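# Four arms sort items into containers by sticker color

## Task

Put every item inside the container whose color matches the color of the sticker on that item.

## Robot and tools

Robots: four identical i2rt Big YAM arms named arm1, arm2, arm3 and arm4. Each has six revolute joints, a two-finger parallel gripper and a wrist camera that rides on top of the hand and looks toward the fingertips. Room cameras: cam_room_a1, cam_room_a2, cam_room_b1, cam_room_b2. Wrist cameras: arm1_cam_wrist to arm4_cam_wrist. Reach is roughly 1.0 m from the joint1 axis.

Frame: one shared scene frame, metres, origin on the floor, +z up. Quaternions are written w, x, y, z. Each foot (base_link) faces along its own +x. Calibrated feet: arm1 x=-0.644 y=+1.377 z=+0.914 quat_wxyz=(+0.682, +0.007, +0.004, +0.731); arm2 x=-0.655 y=-0.555 z=+0.928 quat_wxyz=(+0.747, +0.002, +0.000, -0.665); arm3 x=+0.651 y=-1.332 z=+0.868 quat_wxyz=(+0.663, -0.004, -0.006, -0.748); arm4 x=+0.648 y=+0.477 z=+0.879 quat_wxyz=(+0.687, +0.001, +0.003, +0.727). The hand point lies between the finger pads, about 1 cm short of the tips; the fingers extend along the hand's +z and separate along its y. Printed hand positions get less accurate far from the base.

move: optional keys arm1, arm2, arm3, arm4 and cameras. Each arm key is its own object; an arm not named keeps its previous command. Inside an arm object:
- joints: a map of absolute targets by name. joint1_rad -2.879 to 2.879 (base yaw, positive counter-clockwise seen from above, 0 points along the foot's +x); joint2_rad 0 to 3.141 (shoulder, 0 means upper arm pointing back roughly level, increasing lifts it up then forward); joint3_rad 0 to 3.019 (elbow, 0 fully folded, increasing opens); joint4_rad -1.692 to 1.57 (hand pitch, positive tips fingers up); joint5_rad -1.57 to 1.57 (hand sideways, positive to the arm's right); joint6_rad -2.094 to 2.094 (hand roll, positive clockwise viewed from behind). gripper_m 0 to 0.093, metres between fingertips. Done tolerances: ±0.045, ±0.14, ±0.09, ±0.055, ±0.03, ±0.035 rad and ±0.003 m.
- target: seven numbers [x, y, z, qw, qx, qy, qz], an absolute hand pose in the scene frame (metres, unit quaternion), same layout as the hand line. The hand travels in a straight line from its current hand_target toward it. When target is given, joints may contain only gripper_m.
- speed: top path speed in m/s, 0.002 to 0.5, default 0.25; rotation capped at twice that value in rad/s. Only allowed together with target.
All motions in one call start at once; all hand paths in a call finish together, paced by the slowest. A path lasts 0.5 to 10 s and an action at most 15 s. Each step the commanded pose is limited to 100 mm and 20 degrees from the measured hand, then solved by damped IK, favouring position. Expect errors of a centimetre or more, overshoot near full stretch, and wide swings on joint moves. Paths ignore obstacles and other arms. cameras: list of camera names, or ["all"]; omitted or null gives all, [] gives none. Unknown keys or camera names make a call invalid; out-of-range values get it refused.

wait: seconds 0 to 10, plus cameras as in move. Sends nothing new and returns full state and images.

zoom_image: camera name and region [x0, y0, x1, y1] in pixels of that camera's latest image, top-left origin, at most 504 by 504. Only cameras present in the newest images can be zoomed.

read_manual: section "licences" returns URDF licence text; nothing moves.

finished_scene: scene = the current scene's number (integer, 1 to 3). Irreversible; starts the next scene, whose task appears in the result. Scene 1 is a practice round. The goal must hold with the robots left alone.

Reading results: the move line lists each arm given a motion with done or its worst status. joint_status and hand_status describe the last accepted action. off_target: stopped short and may still push. time_out: the arm's joints got new nearby targets (within 0.375, 0.375, 0.113, 0.225, 0.075, 0.3 rad) and keep pushing; on_its_own lists those not yet there, where held at shows a target, not a reading. Sending a joint its reported position relieves the push. "joint command not followed" or "pose unreachable" means a self/inter-arm check blocked the targets; not_followed marks them, and the arm may keep trying. "as last shown" arms were not commanded; their statuses say not commanded. The pictures line gives image order; images can lag state slightly. Joint velocities in rad/s (gripper m/s), "within noise" when idle. Joint torques include gravity and offsets; entries 3 and 4 wrap at ±28 N m. Gripper: empty and closed reads 0.000 to 0.003; gripping a hard part it reads up to 0.005 narrower (some grippers up to 0.002 wider) than the part; command about 0.005 below first-contact width for a firm grip, deeper for soft, small or round items; open well above the reading to release. Force is about 50 to 64 N per pad. Time used shows consumed time. MOTOR HOT appears from 85 °C; at 100 °C an OVER-TEMPERATURE FAULT drops the arm for 30 to 60 s or more, and its keys read limit_stop_at_motor_heat until resent.

Sequencing: a refused move or wait, or a stop that interrupts one, skips the remaining move, wait and finished_scene calls in that reply; invalid calls do not. The simulation keeps running while you think, holding the last command.

Avoid: knocking items off the work area or to the floor, dropping or releasing items while moving, slamming, and hard contact between arms, including one gripper closing on another's fingers (the clearance check can be late and lets fingers, gripper housings and cameras collide). Arms do not stop on contact and keep pushing, which heats motors; so do holding loads and long stretched poses. Loose items may get brief random nudges.

Each tool is called after "Call:" as a command line: name --argument value for each argument, lists and objects as JSON in quotes; but a table of rows of numbers goes row by row, as --pt "numbers of a row", without its own name.

## Session

Call:
move

Scene clock: 0.00 s.
Joint torques (N m): no reading
Motor temperatures (°C): arm1=[22 24 25 23 21 21 21] | arm2=[24 24 24 22 22 20 23] | arm3=[24 24 23 24 24 23 23] | arm4=[23 21 22 22 25 21 24]
Heat: arm1: hottest joint3_rad 25 °C; arm2: hottest joint1_rad 24 °C; arm3: hottest joint1_rad 24 °C; arm4: hottest joint5_rad 25 °C.
Joint velocities: within noise
arm1.joint_positions: joint1_rad=-0.126 joint2_rad=+0.534 joint3_rad=+1.403 joint4_rad=-1.611 joint5_rad=-0.026 joint6_rad=-0.127 gripper_m=+0.09396
arm1.joint_status: not commanded
arm1.hand: x=-0.6307 y=+1.5344 z=+1.4214 quat_wxyz=(-0.298, +0.671, -0.622, -0.272) (m; scene frame)
arm1.hand_target: x=-0.6306 y=+1.5327 z=+1.4326 quat_wxyz=(-0.308, +0.666, -0.618, -0.280) (m; scene frame)
arm1.hand_status: not commanded
arm2.joint_positions: joint1_rad=-0.045 joint2_rad=+0.390 joint3_rad=+1.428 joint4_rad=-1.186 joint5_rad=+0.166 joint6_rad=-0.774 gripper_m=+0.09396
arm2.joint_status: not commanded
arm2.hand: x=-0.6756 y=-0.6916 z=+1.5578 quat_wxyz=(-0.217, -0.319, -0.688, +0.615) (m; scene frame)
arm2.hand_target: x=-0.6760 y=-0.6854 z=+1.5652 quat_wxyz=(-0.221, -0.317, -0.681, +0.622) (m; scene frame)
arm2.hand_status: not commanded
arm3.joint_positions: joint1_rad=+0.075 joint2_rad=+0.276 joint3_rad=+1.523 joint4_rad=-1.599 joint5_rad=-0.185 joint6_rad=-0.597 gripper_m=+0.09396
arm3.joint_status: not commanded
arm3.hand: x=+0.6803 y=-1.3506 z=+1.4452 quat_wxyz=(-0.326, -0.350, -0.735, +0.481) (m; scene frame)
arm3.hand_target: x=+0.6804 y=-1.3484 z=+1.4507 quat_wxyz=(-0.328, -0.347, -0.731, +0.487) (m; scene frame)
arm3.hand_status: not commanded
arm4.joint_positions: joint1_rad=+0.109 joint2_rad=+0.555 joint3_rad=+1.556 joint4_rad=-1.251 joint5_rad=+0.178 joint6_rad=-0.775 gripper_m=+0.09396
arm4.joint_status: not commanded
arm4.hand: x=+0.6522 y=+0.6599 z=+1.5276 quat_wxyz=(-0.572, +0.731, -0.297, -0.221) (m; scene frame)
arm4.hand_target: x=+0.6531 y=+0.6547 z=+1.5360 quat_wxyz=(-0.580, +0.725, -0.296, -0.226) (m; scene frame)
arm4.hand_status: not commanded
pictures: arm1_cam_wrist, arm2_cam_wrist, arm3_cam_wrist, arm4_cam_wrist, cam_room_a1, cam_room_a2, cam_room_b1, cam_room_b2
Images, in order (width x height): arm1_cam_wrist 672x504, arm2_cam_wrist 672x504, arm3_cam_wrist 672x504, arm4_cam_wrist 672x504, cam_room_a1 672x504, cam_room_a2 672x504, cam_room_b1 672x504, cam_room_b2 672x504.

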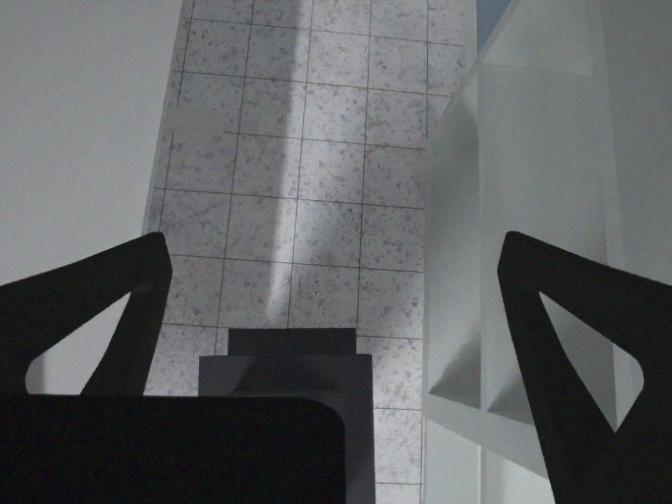

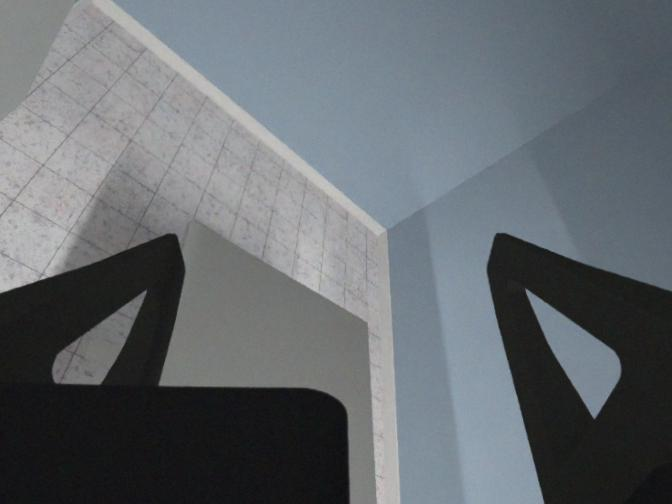

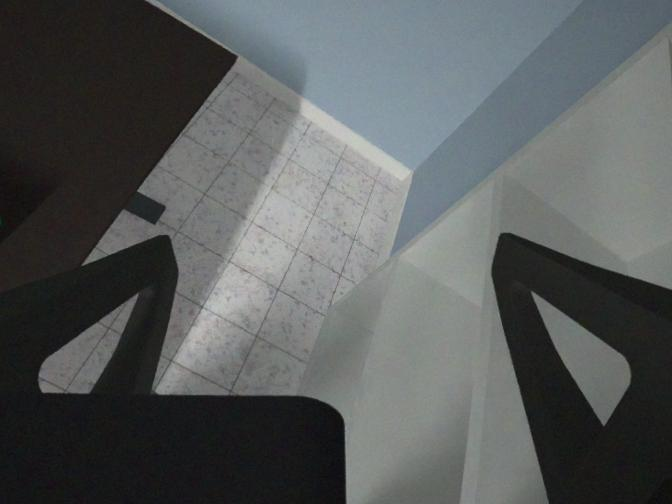

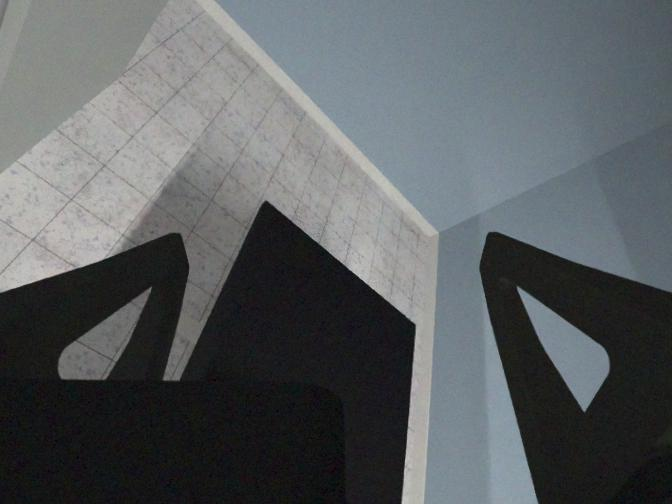

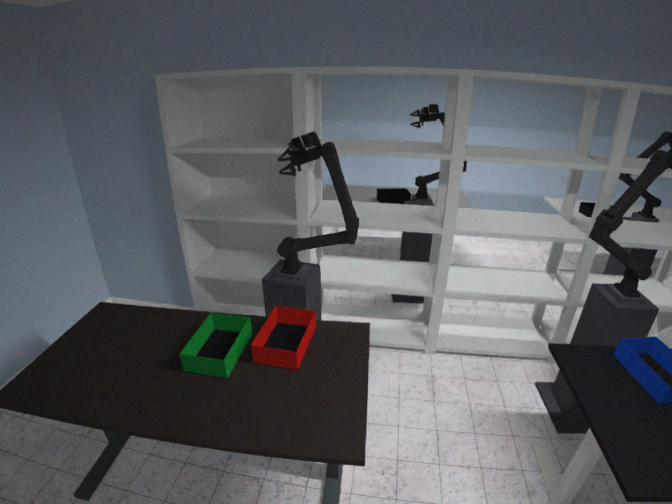

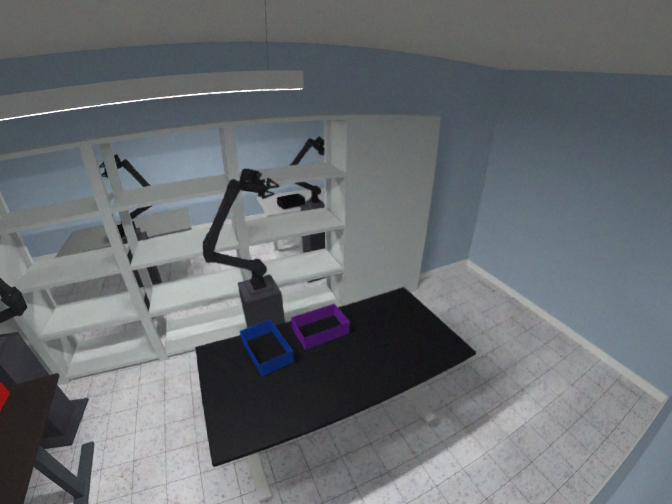

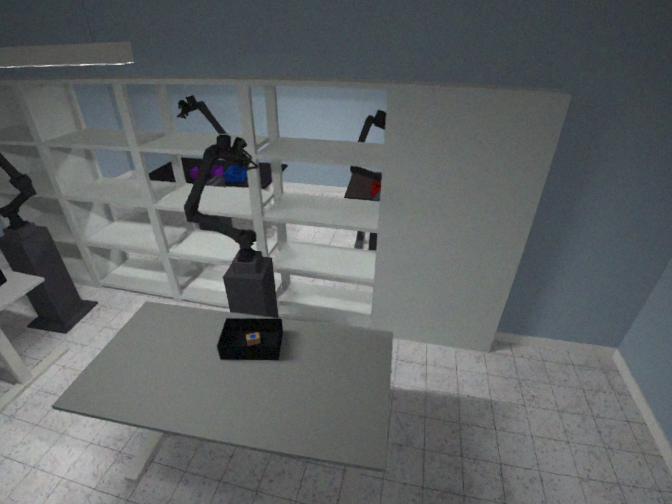

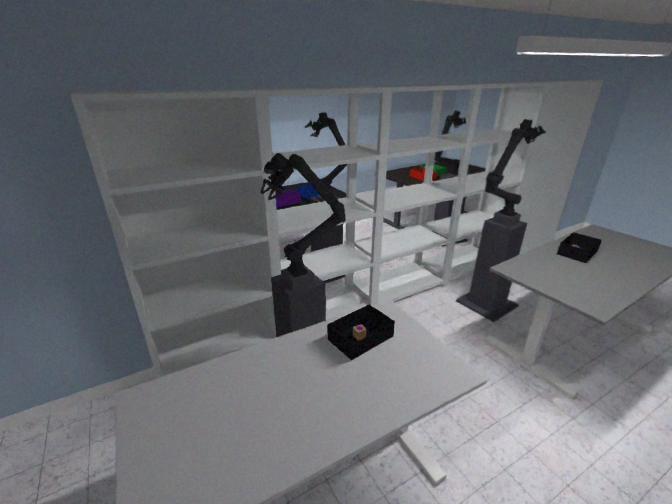

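Call:
zoom_image --camera "cam_room_b1" --region '[170, 290, 330, 410]'

Call:
zoom_image --camera "cam_room_b2" --region '[300, 280, 460, 400]'

Call:
zoom_image --camera "cam_room_b1" --region '[0, 60, 400, 360]'

Call:
zoom_image --camera "cam_room_b2" --region '[250, 60, 650, 360]'

Call:
zoom_image --camera "cam_room_a2" --region '[0, 80, 400, 380]'

Call:
zoom_image --camera "cam_room_a1" --region '[272, 60, 672, 360]'

Scaled by 3.150.

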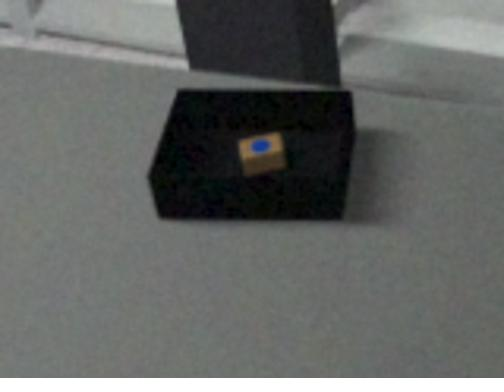

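Scaled by 3.150.

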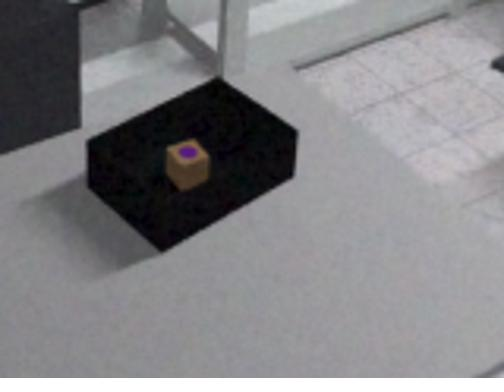

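Scaled by 1.260.

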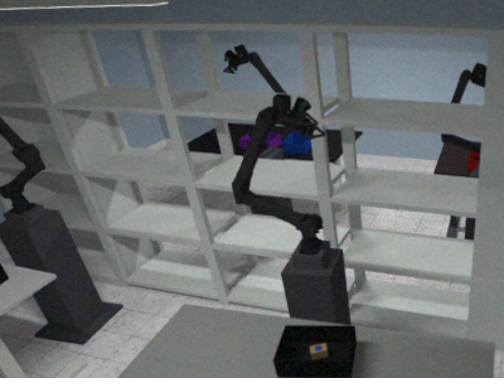

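Scaled by 1.260.

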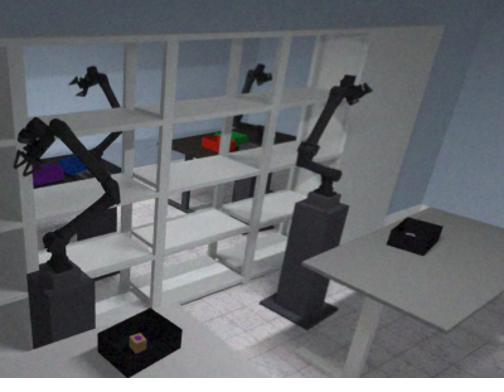

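Scaled by 1.260.

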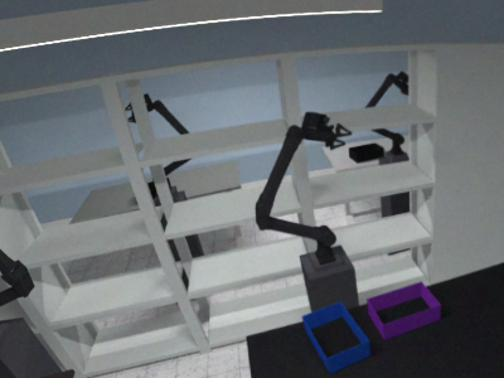

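Scaled by 1.260.

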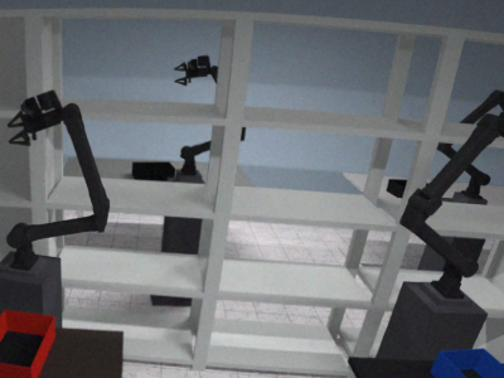

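Call:
move --arm4 '{"joints": {"joint1_rad": 1.52, "joint5_rad": 0, "joint6_rad": 0, "joint4_rad": -1.35}}' --arm1 '{"joints": {"joint1_rad": -1.62, "joint5_rad": 0, "joint6_rad": 0, "joint4_rad": -1.2}}' --arm2 '{"joints": {"joint1_rad": 1.45, "joint5_rad": 0, "joint6_rad": 0, "joint4_rad": -1.35}}' --arm3 '{"joints": {"joint1_rad": -1.45, "joint5_rad": 0, "joint6_rad": 0, "joint4_rad": -1.5}}'

Scene clock: 85.27 s.
Joint torques (N m): arm1=[-2.08 4.95 10.48 2.65 0.01 0.09] | arm2=[1.14 5.13 8.8 2.02 -0.1 0.21] | arm3=[0.67 9.64 5.49 2.51 0.03 0.02] | arm4=[1.03 4.25 7.23 0.98 0.04 0.2]
Motor temperatures (°C): arm1=[22 24 29 24 21 21 21] | arm2=[24 25 28 23 22 20 23] | arm3=[24 25 24 24 24 23 23] | arm4=[23 22 28 22 24 21 24]
Heat: arm1: hottest joint3_rad 29 °C; arm2: hottest joint3_rad 28 °C; arm3: hottest joint2_rad 25 °C; arm4: hottest joint3_rad 28 °C.
move: arm1 done; arm2 done; arm3 done; arm4 done
Joint velocities: within noise
arm1.joint_positions: joint1_rad=-1.613 joint2_rad=+0.534 joint3_rad=+1.403 joint4_rad=-1.223 joint5_rad=+0.000 joint6_rad=-0.007 gripper_m=+0.09398
arm1.joint_status: all done
arm1.hand: x=-0.4266 y=+1.3808 z=+1.4987 quat_wxyz=(-0.565, +0.013, -0.825, -0.007) (m; scene frame)
arm1.hand_target: x=-0.4290 y=+1.3792 z=+1.5153 quat_wxyz=(-0.584, +0.007, -0.812, -0.007) (m; scene frame)
arm1.hand_status: not commanded
arm2.joint_positions: joint1_rad=+1.445 joint2_rad=+0.390 joint3_rad=+1.428 joint4_rad=-1.335 joint5_rad=+0.002 joint6_rad=-0.014 gripper_m=+0.09398
arm2.joint_status: all done
arm2.hand: x=-0.5294 y=-0.5591 z=+1.5225 quat_wxyz=(-0.595, +0.001, -0.804, +0.006) (m; scene frame)
arm2.hand_target: x=-0.5361 y=-0.5582 z=+1.5257 quat_wxyz=(-0.597, -0.003, -0.802, +0.000) (m; scene frame)
arm2.hand_status: not commanded
arm3.joint_positions: joint1_rad=-1.441 joint2_rad=+0.276 joint3_rad=+1.523 joint4_rad=-1.518 joint5_rad=-0.001 joint6_rad=-0.008 gripper_m=+0.09398
arm3.joint_status: all done
arm3.hand: x=+0.6159 y=-1.3235 z=+1.4625 quat_wxyz=(-0.006, -0.797, -0.003, +0.605) (m; scene frame)
arm3.hand_target: x=+0.6176 y=-1.3229 z=+1.4711 quat_wxyz=(-0.006, -0.788, +0.004, +0.616) (m; scene frame)
arm3.hand_status: not commanded
arm4.joint_positions: joint1_rad=+1.515 joint2_rad=+0.555 joint3_rad=+1.556 joint4_rad=-1.338 joint5_rad=+0.001 joint6_rad=-0.014 gripper_m=+0.09398
arm4.joint_status: all done
arm4.hand: x=+0.4768 y=+0.4800 z=+1.5079 quat_wxyz=(-0.003, +0.814, +0.005, -0.580) (m; scene frame)
arm4.hand_target: x=+0.4828 y=+0.4790 z=+1.5126 quat_wxyz=(+0.003, +0.812, +0.001, -0.583) (m; scene frame)
arm4.hand_status: not commanded
pictures: arm1_cam_wrist, arm2_cam_wrist, arm3_cam_wrist, arm4_cam_wrist, cam_room_a1, cam_room_a2, cam_room_b1, cam_room_b2
Images, in order (width x height): arm1_cam_wrist 672x504, arm2_cam_wrist 672x504, arm3_cam_wrist 672x504, arm4_cam_wrist 672x504, cam_room_a1 672x504, cam_room_a2 672x504, cam_room_b1 672x504, cam_room_b2 672x504.

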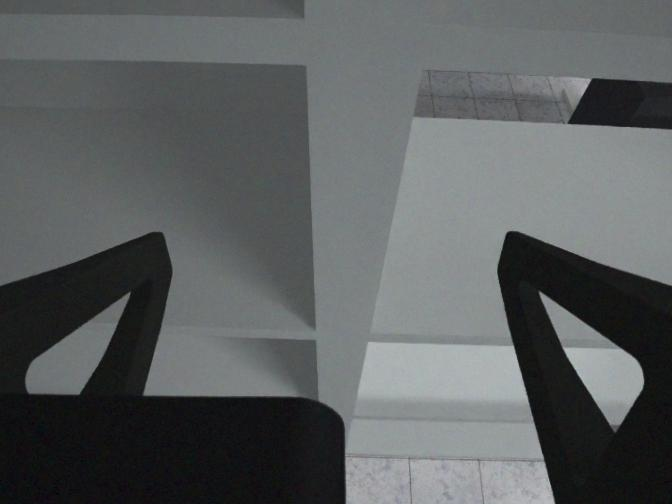

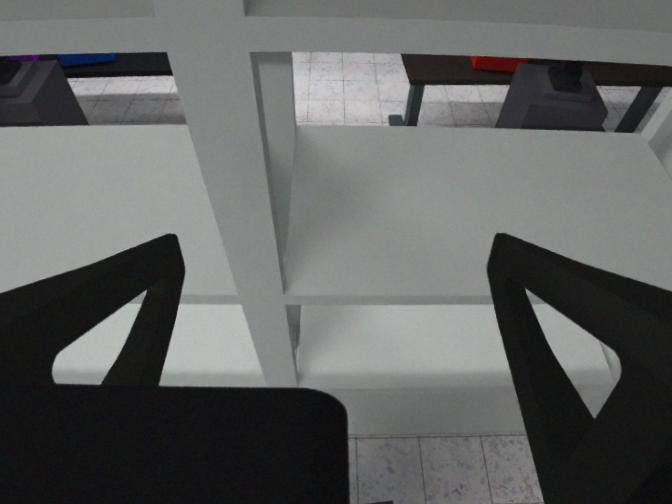

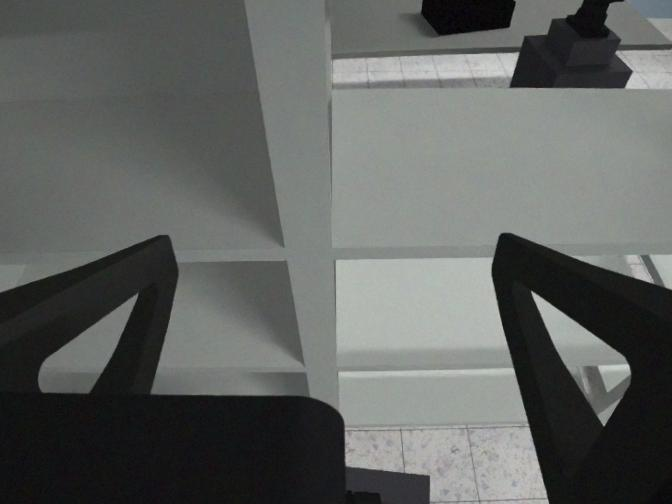

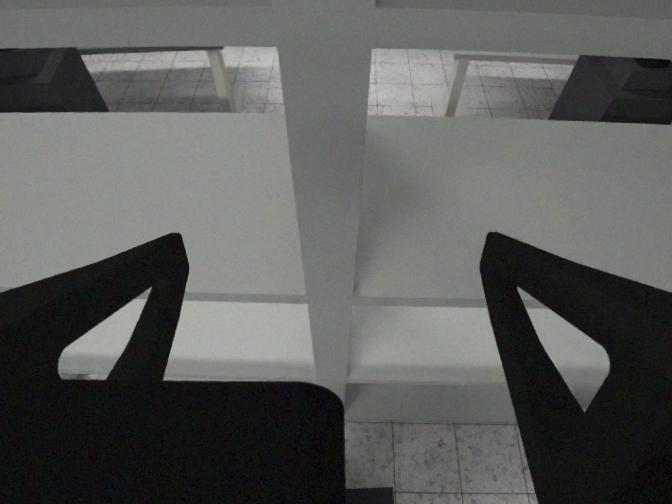

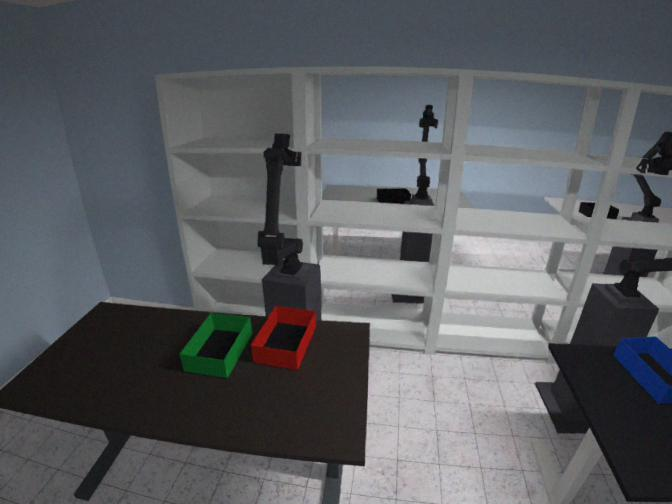

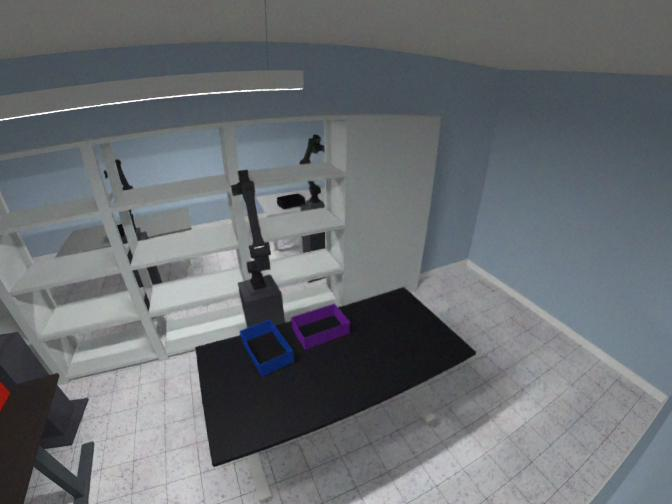

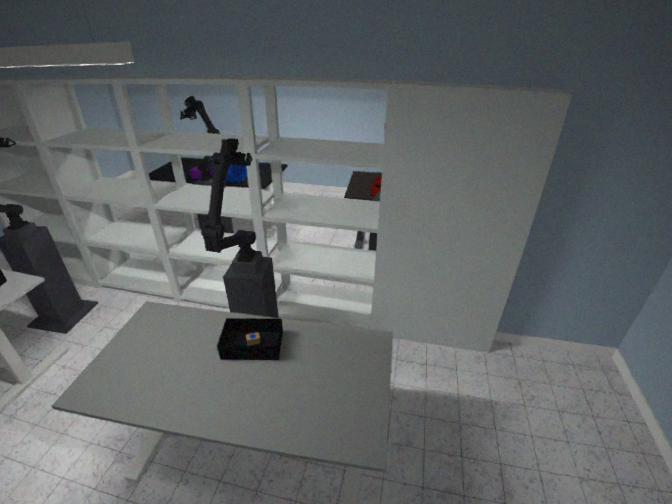

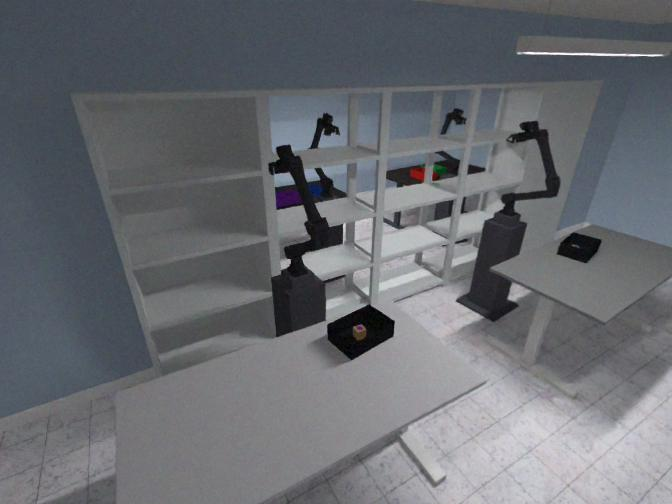

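Call:
move --arm4 '{"target": [0.377, 0.480, 1.508, 0, 0.814, 0, -0.581], "speed": 0.25}' --arm1 '{"joints": {"joint1_rad": 0, "joint2_rad": 1.29, "joint3_rad": 1.57, "joint4_rad": -1.65}}' --arm2 '{"joints": {"joint1_rad": 0, "joint2_rad": 1.29, "joint3_rad": 1.57, "joint4_rad": -1.65}}' --arm3 '{"joints": {"joint1_rad": 0, "joint2_rad": 1.29, "joint3_rad": 1.57, "joint4_rad": -1.65}}'

Scene clock: 110.30 s.
Joint torques (N m): arm1=[-1.08 -8.29 12.7 0.16 0.04 0.04] | arm2=[0.91 -12.45 11.63 0.65 -0.03 0.19] | arm3=[1.55 -11.46 9.68 0.09 0.03 -0.01] | arm4=[0.62 0.15 7.82 2.03 0.18 0.14]
Motor temperatures (°C): arm1=[22 24 30 24 21 21 21] | arm2=[24 25 28 22 22 20 23] | arm3=[24 25 25 24 24 23 23] | arm4=[23 22 28 22 24 21 24]
Heat: arm1: hottest joint3_rad 30 °C; arm2: hottest joint3_rad 28 °C; arm3: hottest joint2_rad 25 °C; arm4: hottest joint3_rad 28 °C.
move: arm1 done; arm2 done; arm3 done; arm4 done
Joint velocities: within noise
arm1.joint_positions: joint1_rad=+0.000 joint2_rad=+1.300 joint3_rad=+1.546 joint4_rad=-1.640 joint5_rad=-0.002 joint6_rad=-0.004 gripper_m=+0.09399
arm1.joint_status: all done
arm1.hand: x=-0.6651 y=+1.7752 z=+1.2797 quat_wxyz=(-0.055, +0.729, -0.679, -0.071) (m; scene frame)
arm1.hand_target: x=-0.6648 y=+1.7737 z=+1.2931 quat_wxyz=(-0.064, +0.727, -0.679, -0.080) (m; scene frame)
arm1.hand_status: not commanded
arm2.joint_positions: joint1_rad=-0.001 joint2_rad=+1.300 joint3_rad=+1.564 joint4_rad=-1.638 joint5_rad=+0.000 joint6_rad=-0.013 gripper_m=+0.09399
arm2.joint_status: all done
arm2.hand: x=-0.6098 y=-0.9568 z=+1.2989 quat_wxyz=(-0.072, -0.657, -0.747, +0.064) (m; scene frame)
arm2.hand_target: x=-0.6099 y=-0.9521 z=+1.3049 quat_wxyz=(-0.075, -0.661, -0.743, +0.065) (m; scene frame)
arm2.hand_status: not commanded
arm3.joint_positions: joint1_rad=-0.004 joint2_rad=+1.301 joint3_rad=+1.558 joint4_rad=-1.643 joint5_rad=+0.000 joint6_rad=-0.005 gripper_m=+0.09400
arm3.joint_status: all done
arm3.hand: x=+0.6002 y=-1.7242 z=+1.2416 quat_wxyz=(-0.066, -0.745, -0.660, +0.073) (m; scene frame)
arm3.hand_target: x=+0.6020 y=-1.7218 z=+1.2506 quat_wxyz=(-0.072, -0.744, -0.659, +0.079) (m; scene frame)
arm3.hand_status: not commanded
arm4.joint_positions: joint1_rad=+1.515 joint2_rad=+0.721 joint3_rad=+1.525 joint4_rad=-1.172 joint5_rad=-0.001 joint6_rad=-0.014 gripper_m=+0.09398
arm4.joint_status: not commanded
arm4.hand: x=+0.3743 y=+0.4796 z=+1.4988 quat_wxyz=(-0.002, +0.823, +0.005, -0.568) (m; scene frame)
arm4.hand_target: x=+0.3773 y=+0.4800 z=+1.5080 quat_wxyz=(+0.000, +0.814, +0.000, -0.581) (m; scene frame)
arm4.hand_status: done (0.010 m and 1.9 deg from the pose sent, 0.100 m and 0.6 deg at the start)
pictures: arm1_cam_wrist, arm2_cam_wrist, arm3_cam_wrist, arm4_cam_wrist, cam_room_a1, cam_room_a2, cam_room_b1, cam_room_b2
Images, in order (width x height): arm1_cam_wrist 672x504, arm2_cam_wrist 672x504, arm3_cam_wrist 672x504, arm4_cam_wrist 672x504, cam_room_a1 672x504, cam_room_a2 672x504, cam_room_b1 672x504, cam_room_b2 672x504.

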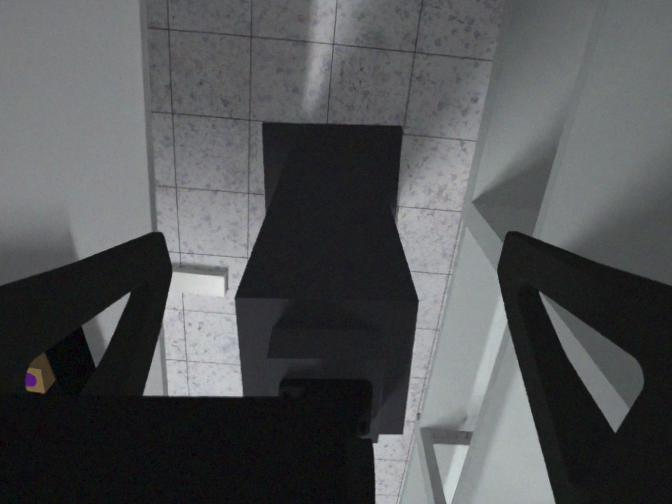

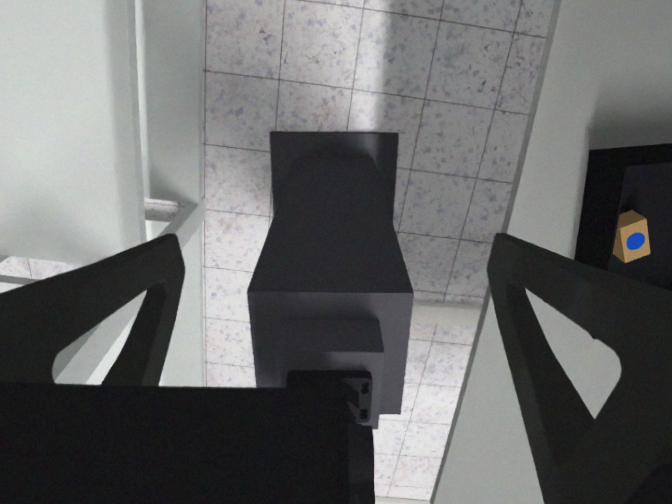

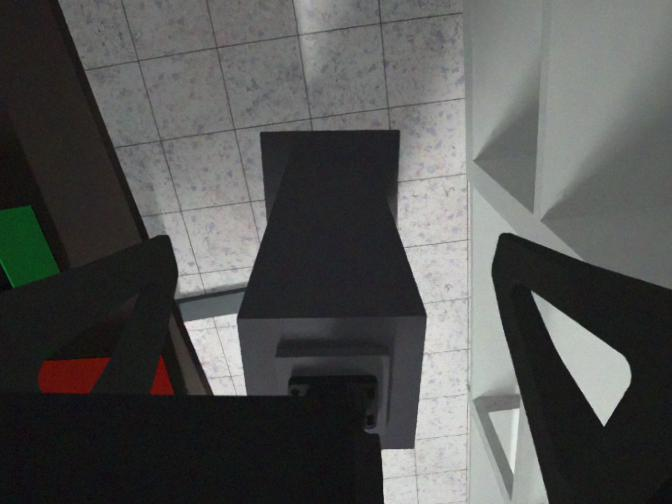

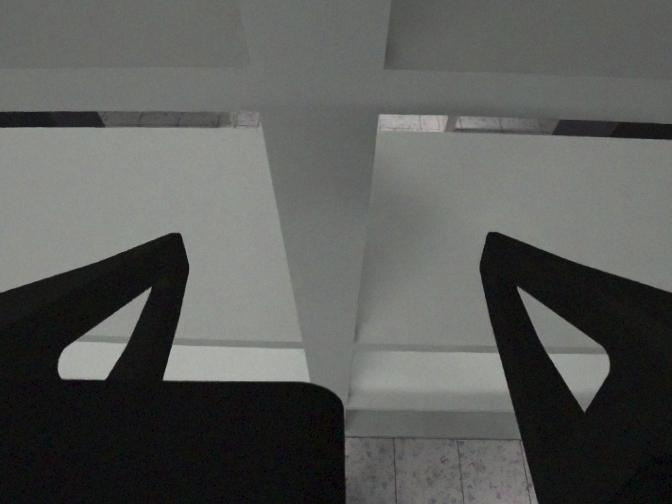

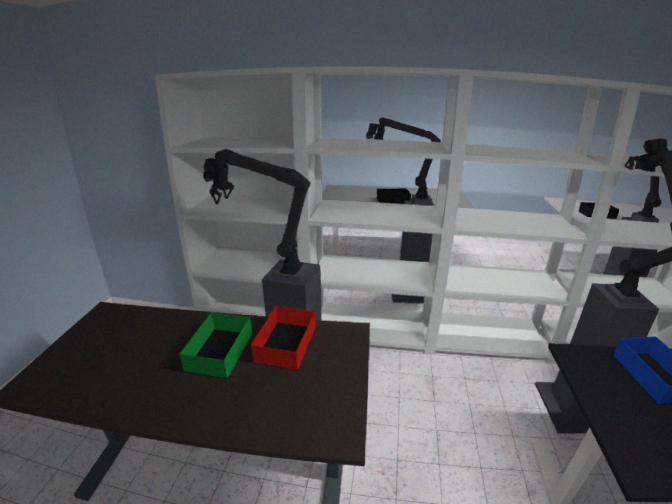

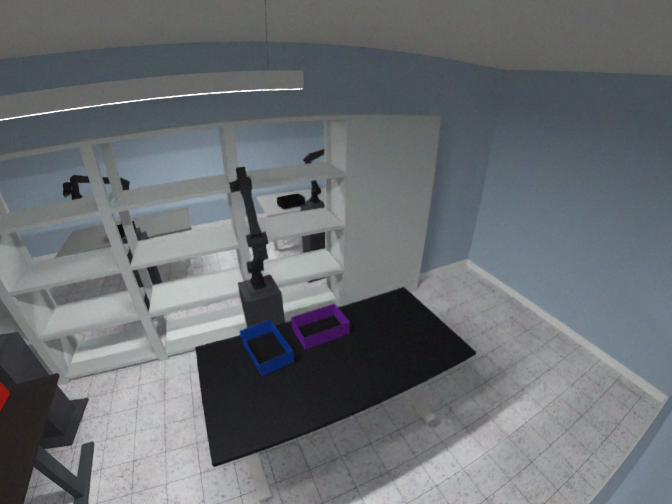

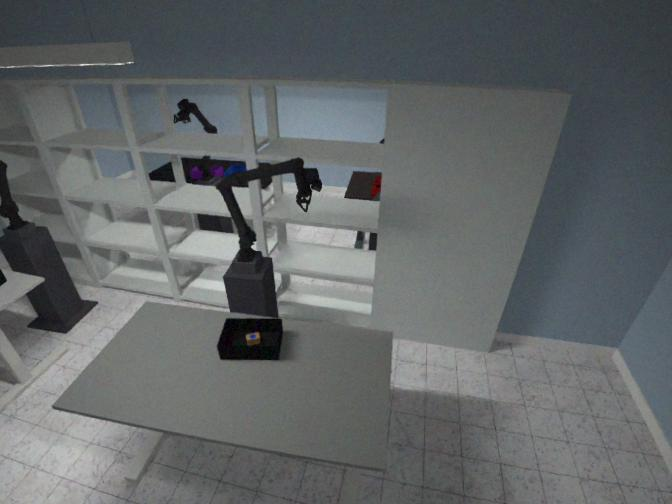

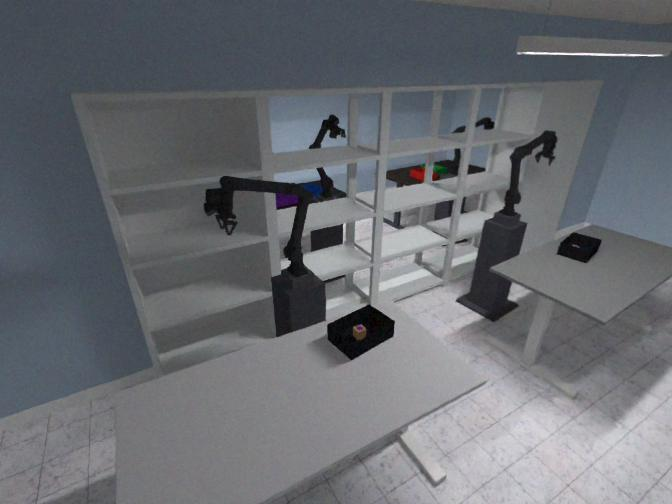

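Call:
move --arm4 '{"joints": {"joint1_rad": -1.5, "joint2_rad": 1.513, "joint3_rad": 1.524, "joint4_rad": -1.581, "joint5_rad": 0, "joint6_rad": 0}}' --arm1 '{"joints": {"joint1_rad": 1.5, "joint2_rad": 1.513, "joint3_rad": 1.524, "joint4_rad": -1.581, "joint5_rad": 0, "joint6_rad": 0}}' --arm2 '{"joints": {"joint1_rad": -1.6, "joint2_rad": 1.513, "joint3_rad": 1.524, "joint4_rad": -1.581, "joint5_rad": 0, "joint6_rad": 0}}' --arm3 '{"joints": {"joint1_rad": 1.6, "joint2_rad": 1.513, "joint3_rad": 1.524, "joint4_rad": -1.581, "joint5_rad": 0, "joint6_rad": 0}}'

Scene clock: 155.13 s.
Joint torques (N m): arm1=[-2.37 -11.93 11.82 0.38 0.05 0.06] | arm2=[1.44 -16.38 10.96 0.66 -0.07 0.18] | arm3=[0.91 -15.97 9.17 -0.17 0.1 0] | arm4=[1.26 -16.5 8.83 -0.36 0.03 0.14]
Motor temperatures (°C): arm1=[22 24 33 23 21 21 21] | arm2=[24 25 29 22 22 20 23] | arm3=[24 25 26 24 24 23 23] | arm4=[23 22 28 22 24 21 24]
Heat: arm1: hottest joint3_rad 33 °C; arm2: hottest joint3_rad 29 °C; arm3: hottest joint3_rad 26 °C; arm4: hottest joint3_rad 28 °C.
move: arm1 done; arm2 done; arm3 done; arm4 done
Joint velocities: within noise
arm1.joint_positions: joint1_rad=+1.505 joint2_rad=+1.535 joint3_rad=+1.508 joint4_rad=-1.584 joint5_rad=-0.001 joint6_rad=-0.004 gripper_m=+0.09400
arm1.joint_status: all done
arm1.hand: x=-1.0877 y=+1.3755 z=+1.1766 quat_wxyz=(-0.001, +1.000, +0.004, +0.012) (m; scene frame)
arm1.hand_target: x=-1.0893 y=+1.3780 z=+1.1921 quat_wxyz=(-0.001, +1.000, -0.001, -0.008) (m; scene frame)
arm1.hand_status: not commanded
arm2.joint_positions: joint1_rad=-1.608 joint2_rad=+1.525 joint3_rad=+1.524 joint4_rad=-1.581 joint5_rad=+0.001 joint6_rad=-0.012 gripper_m=+0.09400
arm2.joint_status: all done
arm2.hand: x=-1.1057 y=-0.5913 z=+1.1929 quat_wxyz=(+0.002, -0.999, -0.046, -0.007) (m; scene frame)
arm2.hand_target: x=-1.1037 y=-0.5952 z=+1.1979 quat_wxyz=(+0.002, -0.999, -0.044, -0.001) (m; scene frame)
arm2.hand_status: not commanded
arm3.joint_positions: joint1_rad=+1.603 joint2_rad=+1.528 joint3_rad=+1.516 joint4_rad=-1.579 joint5_rad=-0.002 joint6_rad=-0.005 gripper_m=+0.09401
arm3.joint_status: all done
arm3.hand: x=+1.0995 y=-1.3681 z=+1.1302 quat_wxyz=(+0.009, -0.042, -0.999, +0.006) (m; scene frame)
arm3.hand_target: x=+1.0986 y=-1.3694 z=+1.1396 quat_wxyz=(-0.001, -0.046, -0.999, +0.007) (m; scene frame)
arm3.hand_status: not commanded
arm4.joint_positions: joint1_rad=-1.508 joint2_rad=+1.529 joint3_rad=+1.517 joint4_rad=-1.571 joint5_rad=+0.001 joint6_rad=-0.011 gripper_m=+0.09402
arm4.joint_status: all done
arm4.hand: x=+1.0990 y=+0.5314 z=+1.1382 quat_wxyz=(+0.008, +0.065, -0.998, +0.003) (m; scene frame)
arm4.hand_target: x=+1.0954 y=+0.5349 z=+1.1476 quat_wxyz=(+0.002, +0.064, -0.998, +0.002) (m; scene frame)
arm4.hand_status: not commanded
pictures: arm1_cam_wrist, arm2_cam_wrist, arm3_cam_wrist, arm4_cam_wrist, cam_room_a1, cam_room_a2, cam_room_b1, cam_room_b2
Images, in order (width x height): arm1_cam_wrist 672x504, arm2_cam_wrist 672x504, arm3_cam_wrist 672x504, arm4_cam_wrist 672x504, cam_room_a1 672x504, cam_room_a2 672x504, cam_room_b1 672x504, cam_room_b2 672x504.

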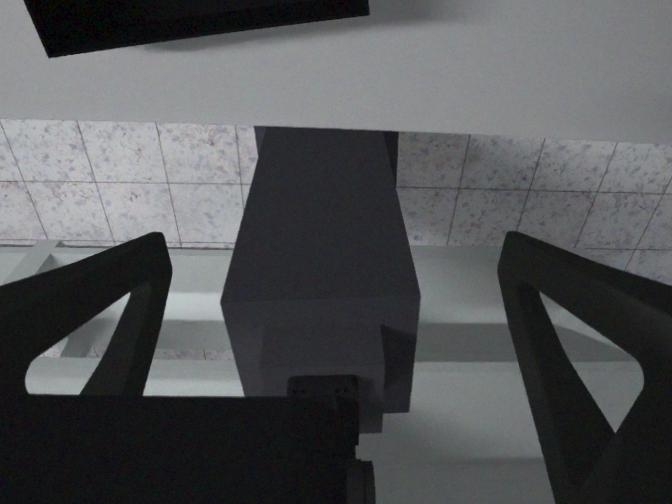

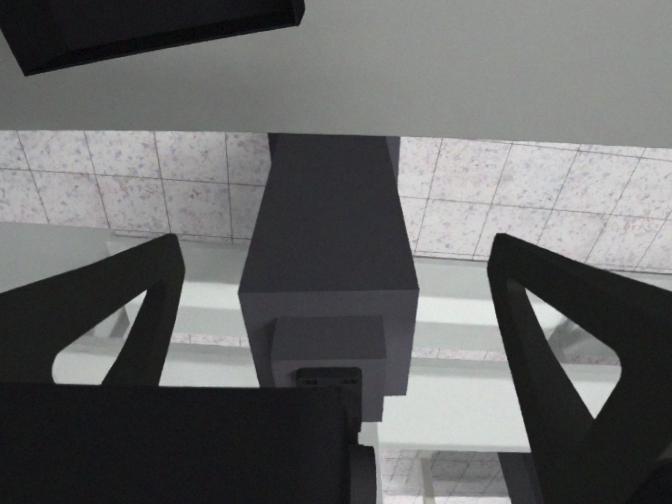

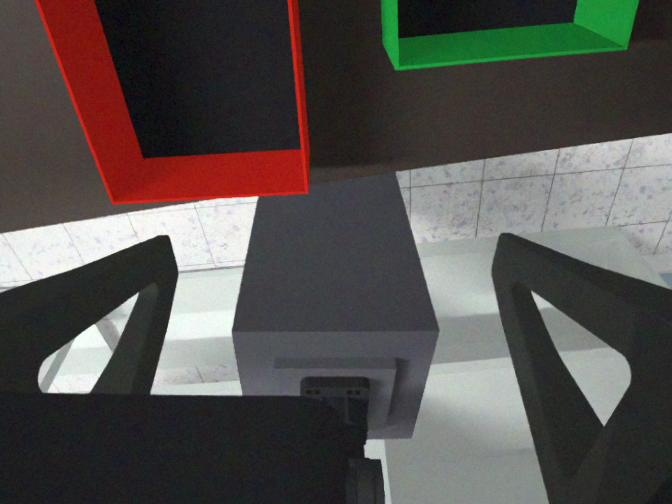

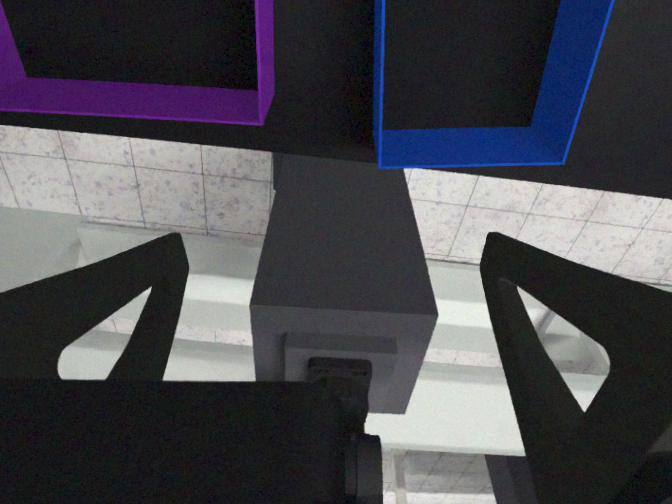

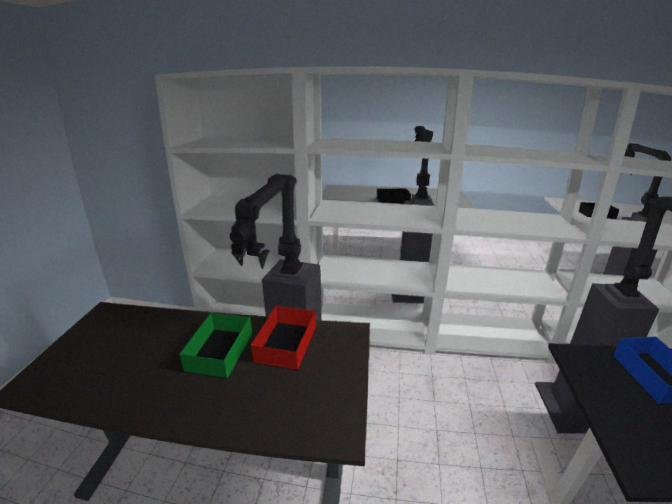

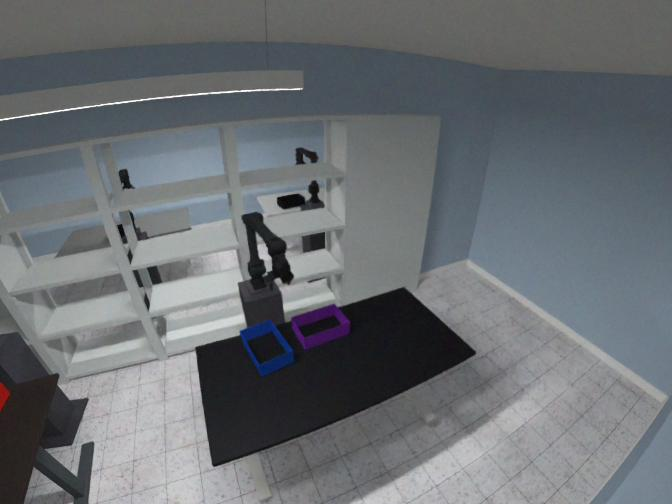

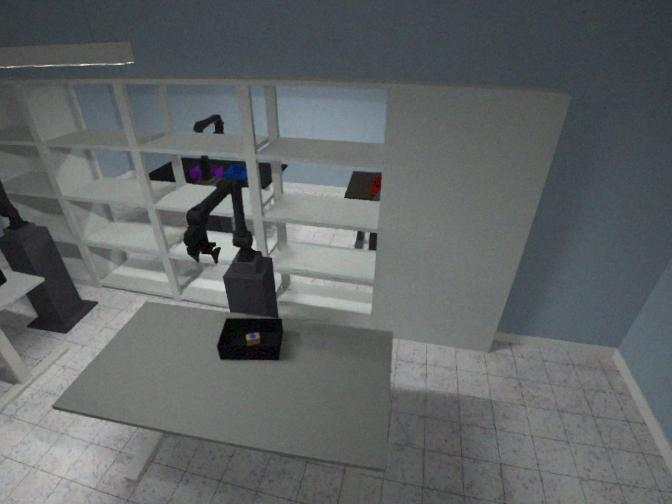

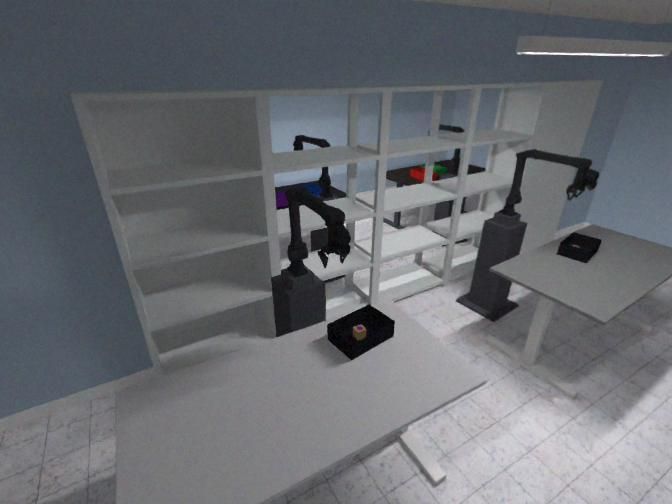

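Call:
zoom_image --camera "arm4_cam_wrist" --region '[200, 0, 620, 315]'

Call:
move --arm4 '{"target": [1.112, 0.432, 1.138, 0.002, 0.064, -0.998, 0.002]}' --cameras '["arm4_cam_wrist"]'

Call:
zoom_image --camera "arm4_cam_wrist" --region '[200, 0, 620, 315]'

Call:
move --arm4 '{"target": [1.112, 0.432, 1.288, 0.002, 0.064, -0.998, 0.002]}' --cameras '["arm4_cam_wrist"]'

Call:
zoom_image --camera "arm4_cam_wrist" --region '[200, 0, 620, 315]'

Scaled by 1.200.

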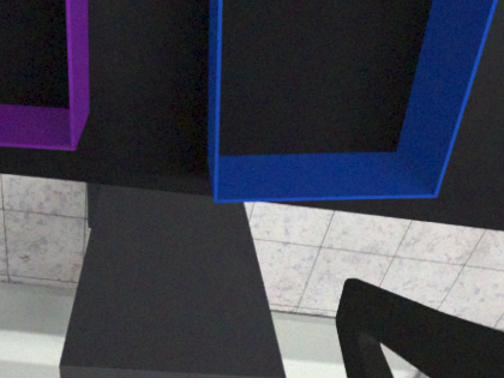

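Scene clock: 165.13 s.
Joint torques (N m): arm1=[-2.2 -12.75 11.84 0.35 0.09 0.08] | arm2=[1.49 -16.44 10.96 0.66 -0.08 0.18] | arm3=[0.73 -16.03 9.17 -0.24 0.11 0.01] | arm4=[1.32 -13.22 10.22 0.44 0.05 -0.09]
Motor temperatures (°C): arm1=[22 25 34 23 21 21 21] | arm2=[24 25 29 22 22 20 23] | arm3=[24 26 27 24 24 23 23] | arm4=[23 22 28 22 24 21 24]
Heat: arm1: hottest joint3_rad 34 °C; arm2: hottest joint3_rad 29 °C; arm3: hottest joint3_rad 27 °C; arm4: hottest joint3_rad 28 °C.
move: arm4 off_target
Joint velocities: within noise
arm1, arm2, arm3: as last shown
arm4.joint_positions: joint1_rad=-1.732 joint2_rad=+1.529 joint3_rad=+1.517 joint4_rad=-1.571 joint5_rad=+0.002 joint6_rad=-0.212 gripper_m=+0.09402
arm4.joint_status: not commanded
arm4.hand: x=+1.0996 y=+0.4302 z=+1.1385 quat_wxyz=(+0.008, +0.054, -0.999, +0.002) (m; scene frame)
arm4.hand_target: x=+1.1116 y=+0.4320 z=+1.1380 quat_wxyz=(+0.002, +0.064, -0.998, +0.002) (m; scene frame)
arm4.hand_status: off_target (0.013 m and 1.4 deg from the pose sent, 0.100 m and 0.7 deg at the start)
pictures: arm4_cam_wrist
Images, in order (width x height): arm4_cam_wrist 672x504.

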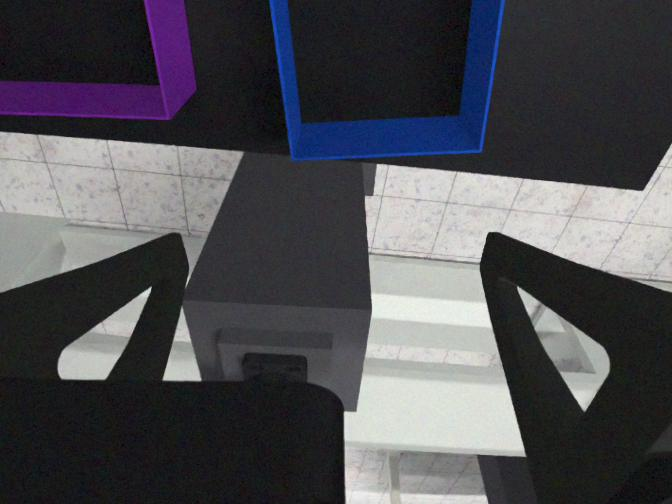

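Scaled by 1.200.

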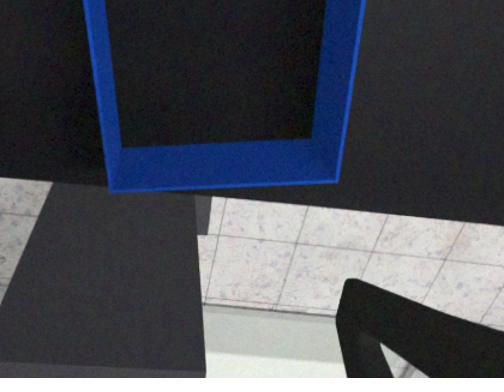

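Scene clock: 166.37 s.
Joint torques (N m): arm1=[-2.43 -12.51 11.71 0.49 0.08 0.05] | arm2=[1.38 -16.56 10.95 0.66 -0.08 0.18] | arm3=[0.85 -15.97 9.18 -0.23 0.11 0] | arm4=[0.85 -12.45 11.04 0.16 0.02 -0.07]
Motor temperatures (°C): arm1=[22 25 34 23 21 21 21] | arm2=[24 25 29 22 22 20 23] | arm3=[24 26 27 24 24 23 23] | arm4=[23 22 28 22 24 21 24]
Heat: arm1: hottest joint3_rad 34 °C; arm2: hottest joint3_rad 29 °C; arm3: hottest joint3_rad 27 °C; arm4: hottest joint3_rad 28 °C.
move: arm4 off_target
Joint velocities: within noise
arm1, arm2, arm3: as last shown
arm4.joint_positions: joint1_rad=-1.732 joint2_rad=+1.445 joint3_rad=+1.777 joint4_rad=-1.669 joint5_rad=+0.002 joint6_rad=-0.213 gripper_m=+0.09402
arm4.joint_status: not commanded
arm4.hand: x=+1.1070 y=+0.4300 z=+1.2771 quat_wxyz=(-0.113, +0.054, -0.992, +0.021) (m; scene frame)
arm4.hand_target: x=+1.1116 y=+0.4319 z=+1.2872 quat_wxyz=(-0.120, +0.063, -0.990, +0.022) (m; scene frame)
arm4.hand_status: off_target (0.012 m and 13.4 deg from the pose sent, 0.150 m and 1.4 deg at the start; a joint's target at an end of its range on 30 of 37 steps)
pictures: arm4_cam_wrist
Images, in order (width x height): arm4_cam_wrist 672x504.

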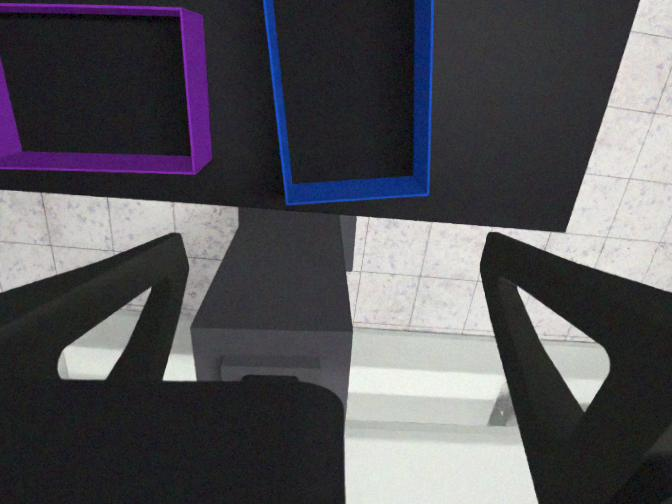

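Scaled by 1.200.

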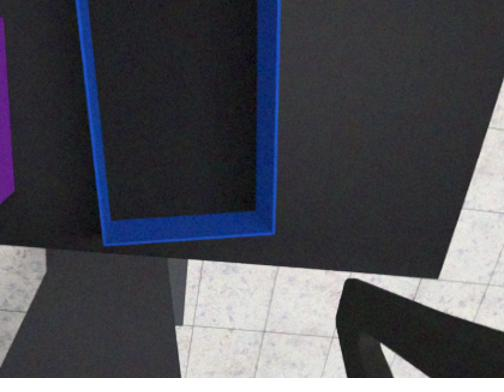

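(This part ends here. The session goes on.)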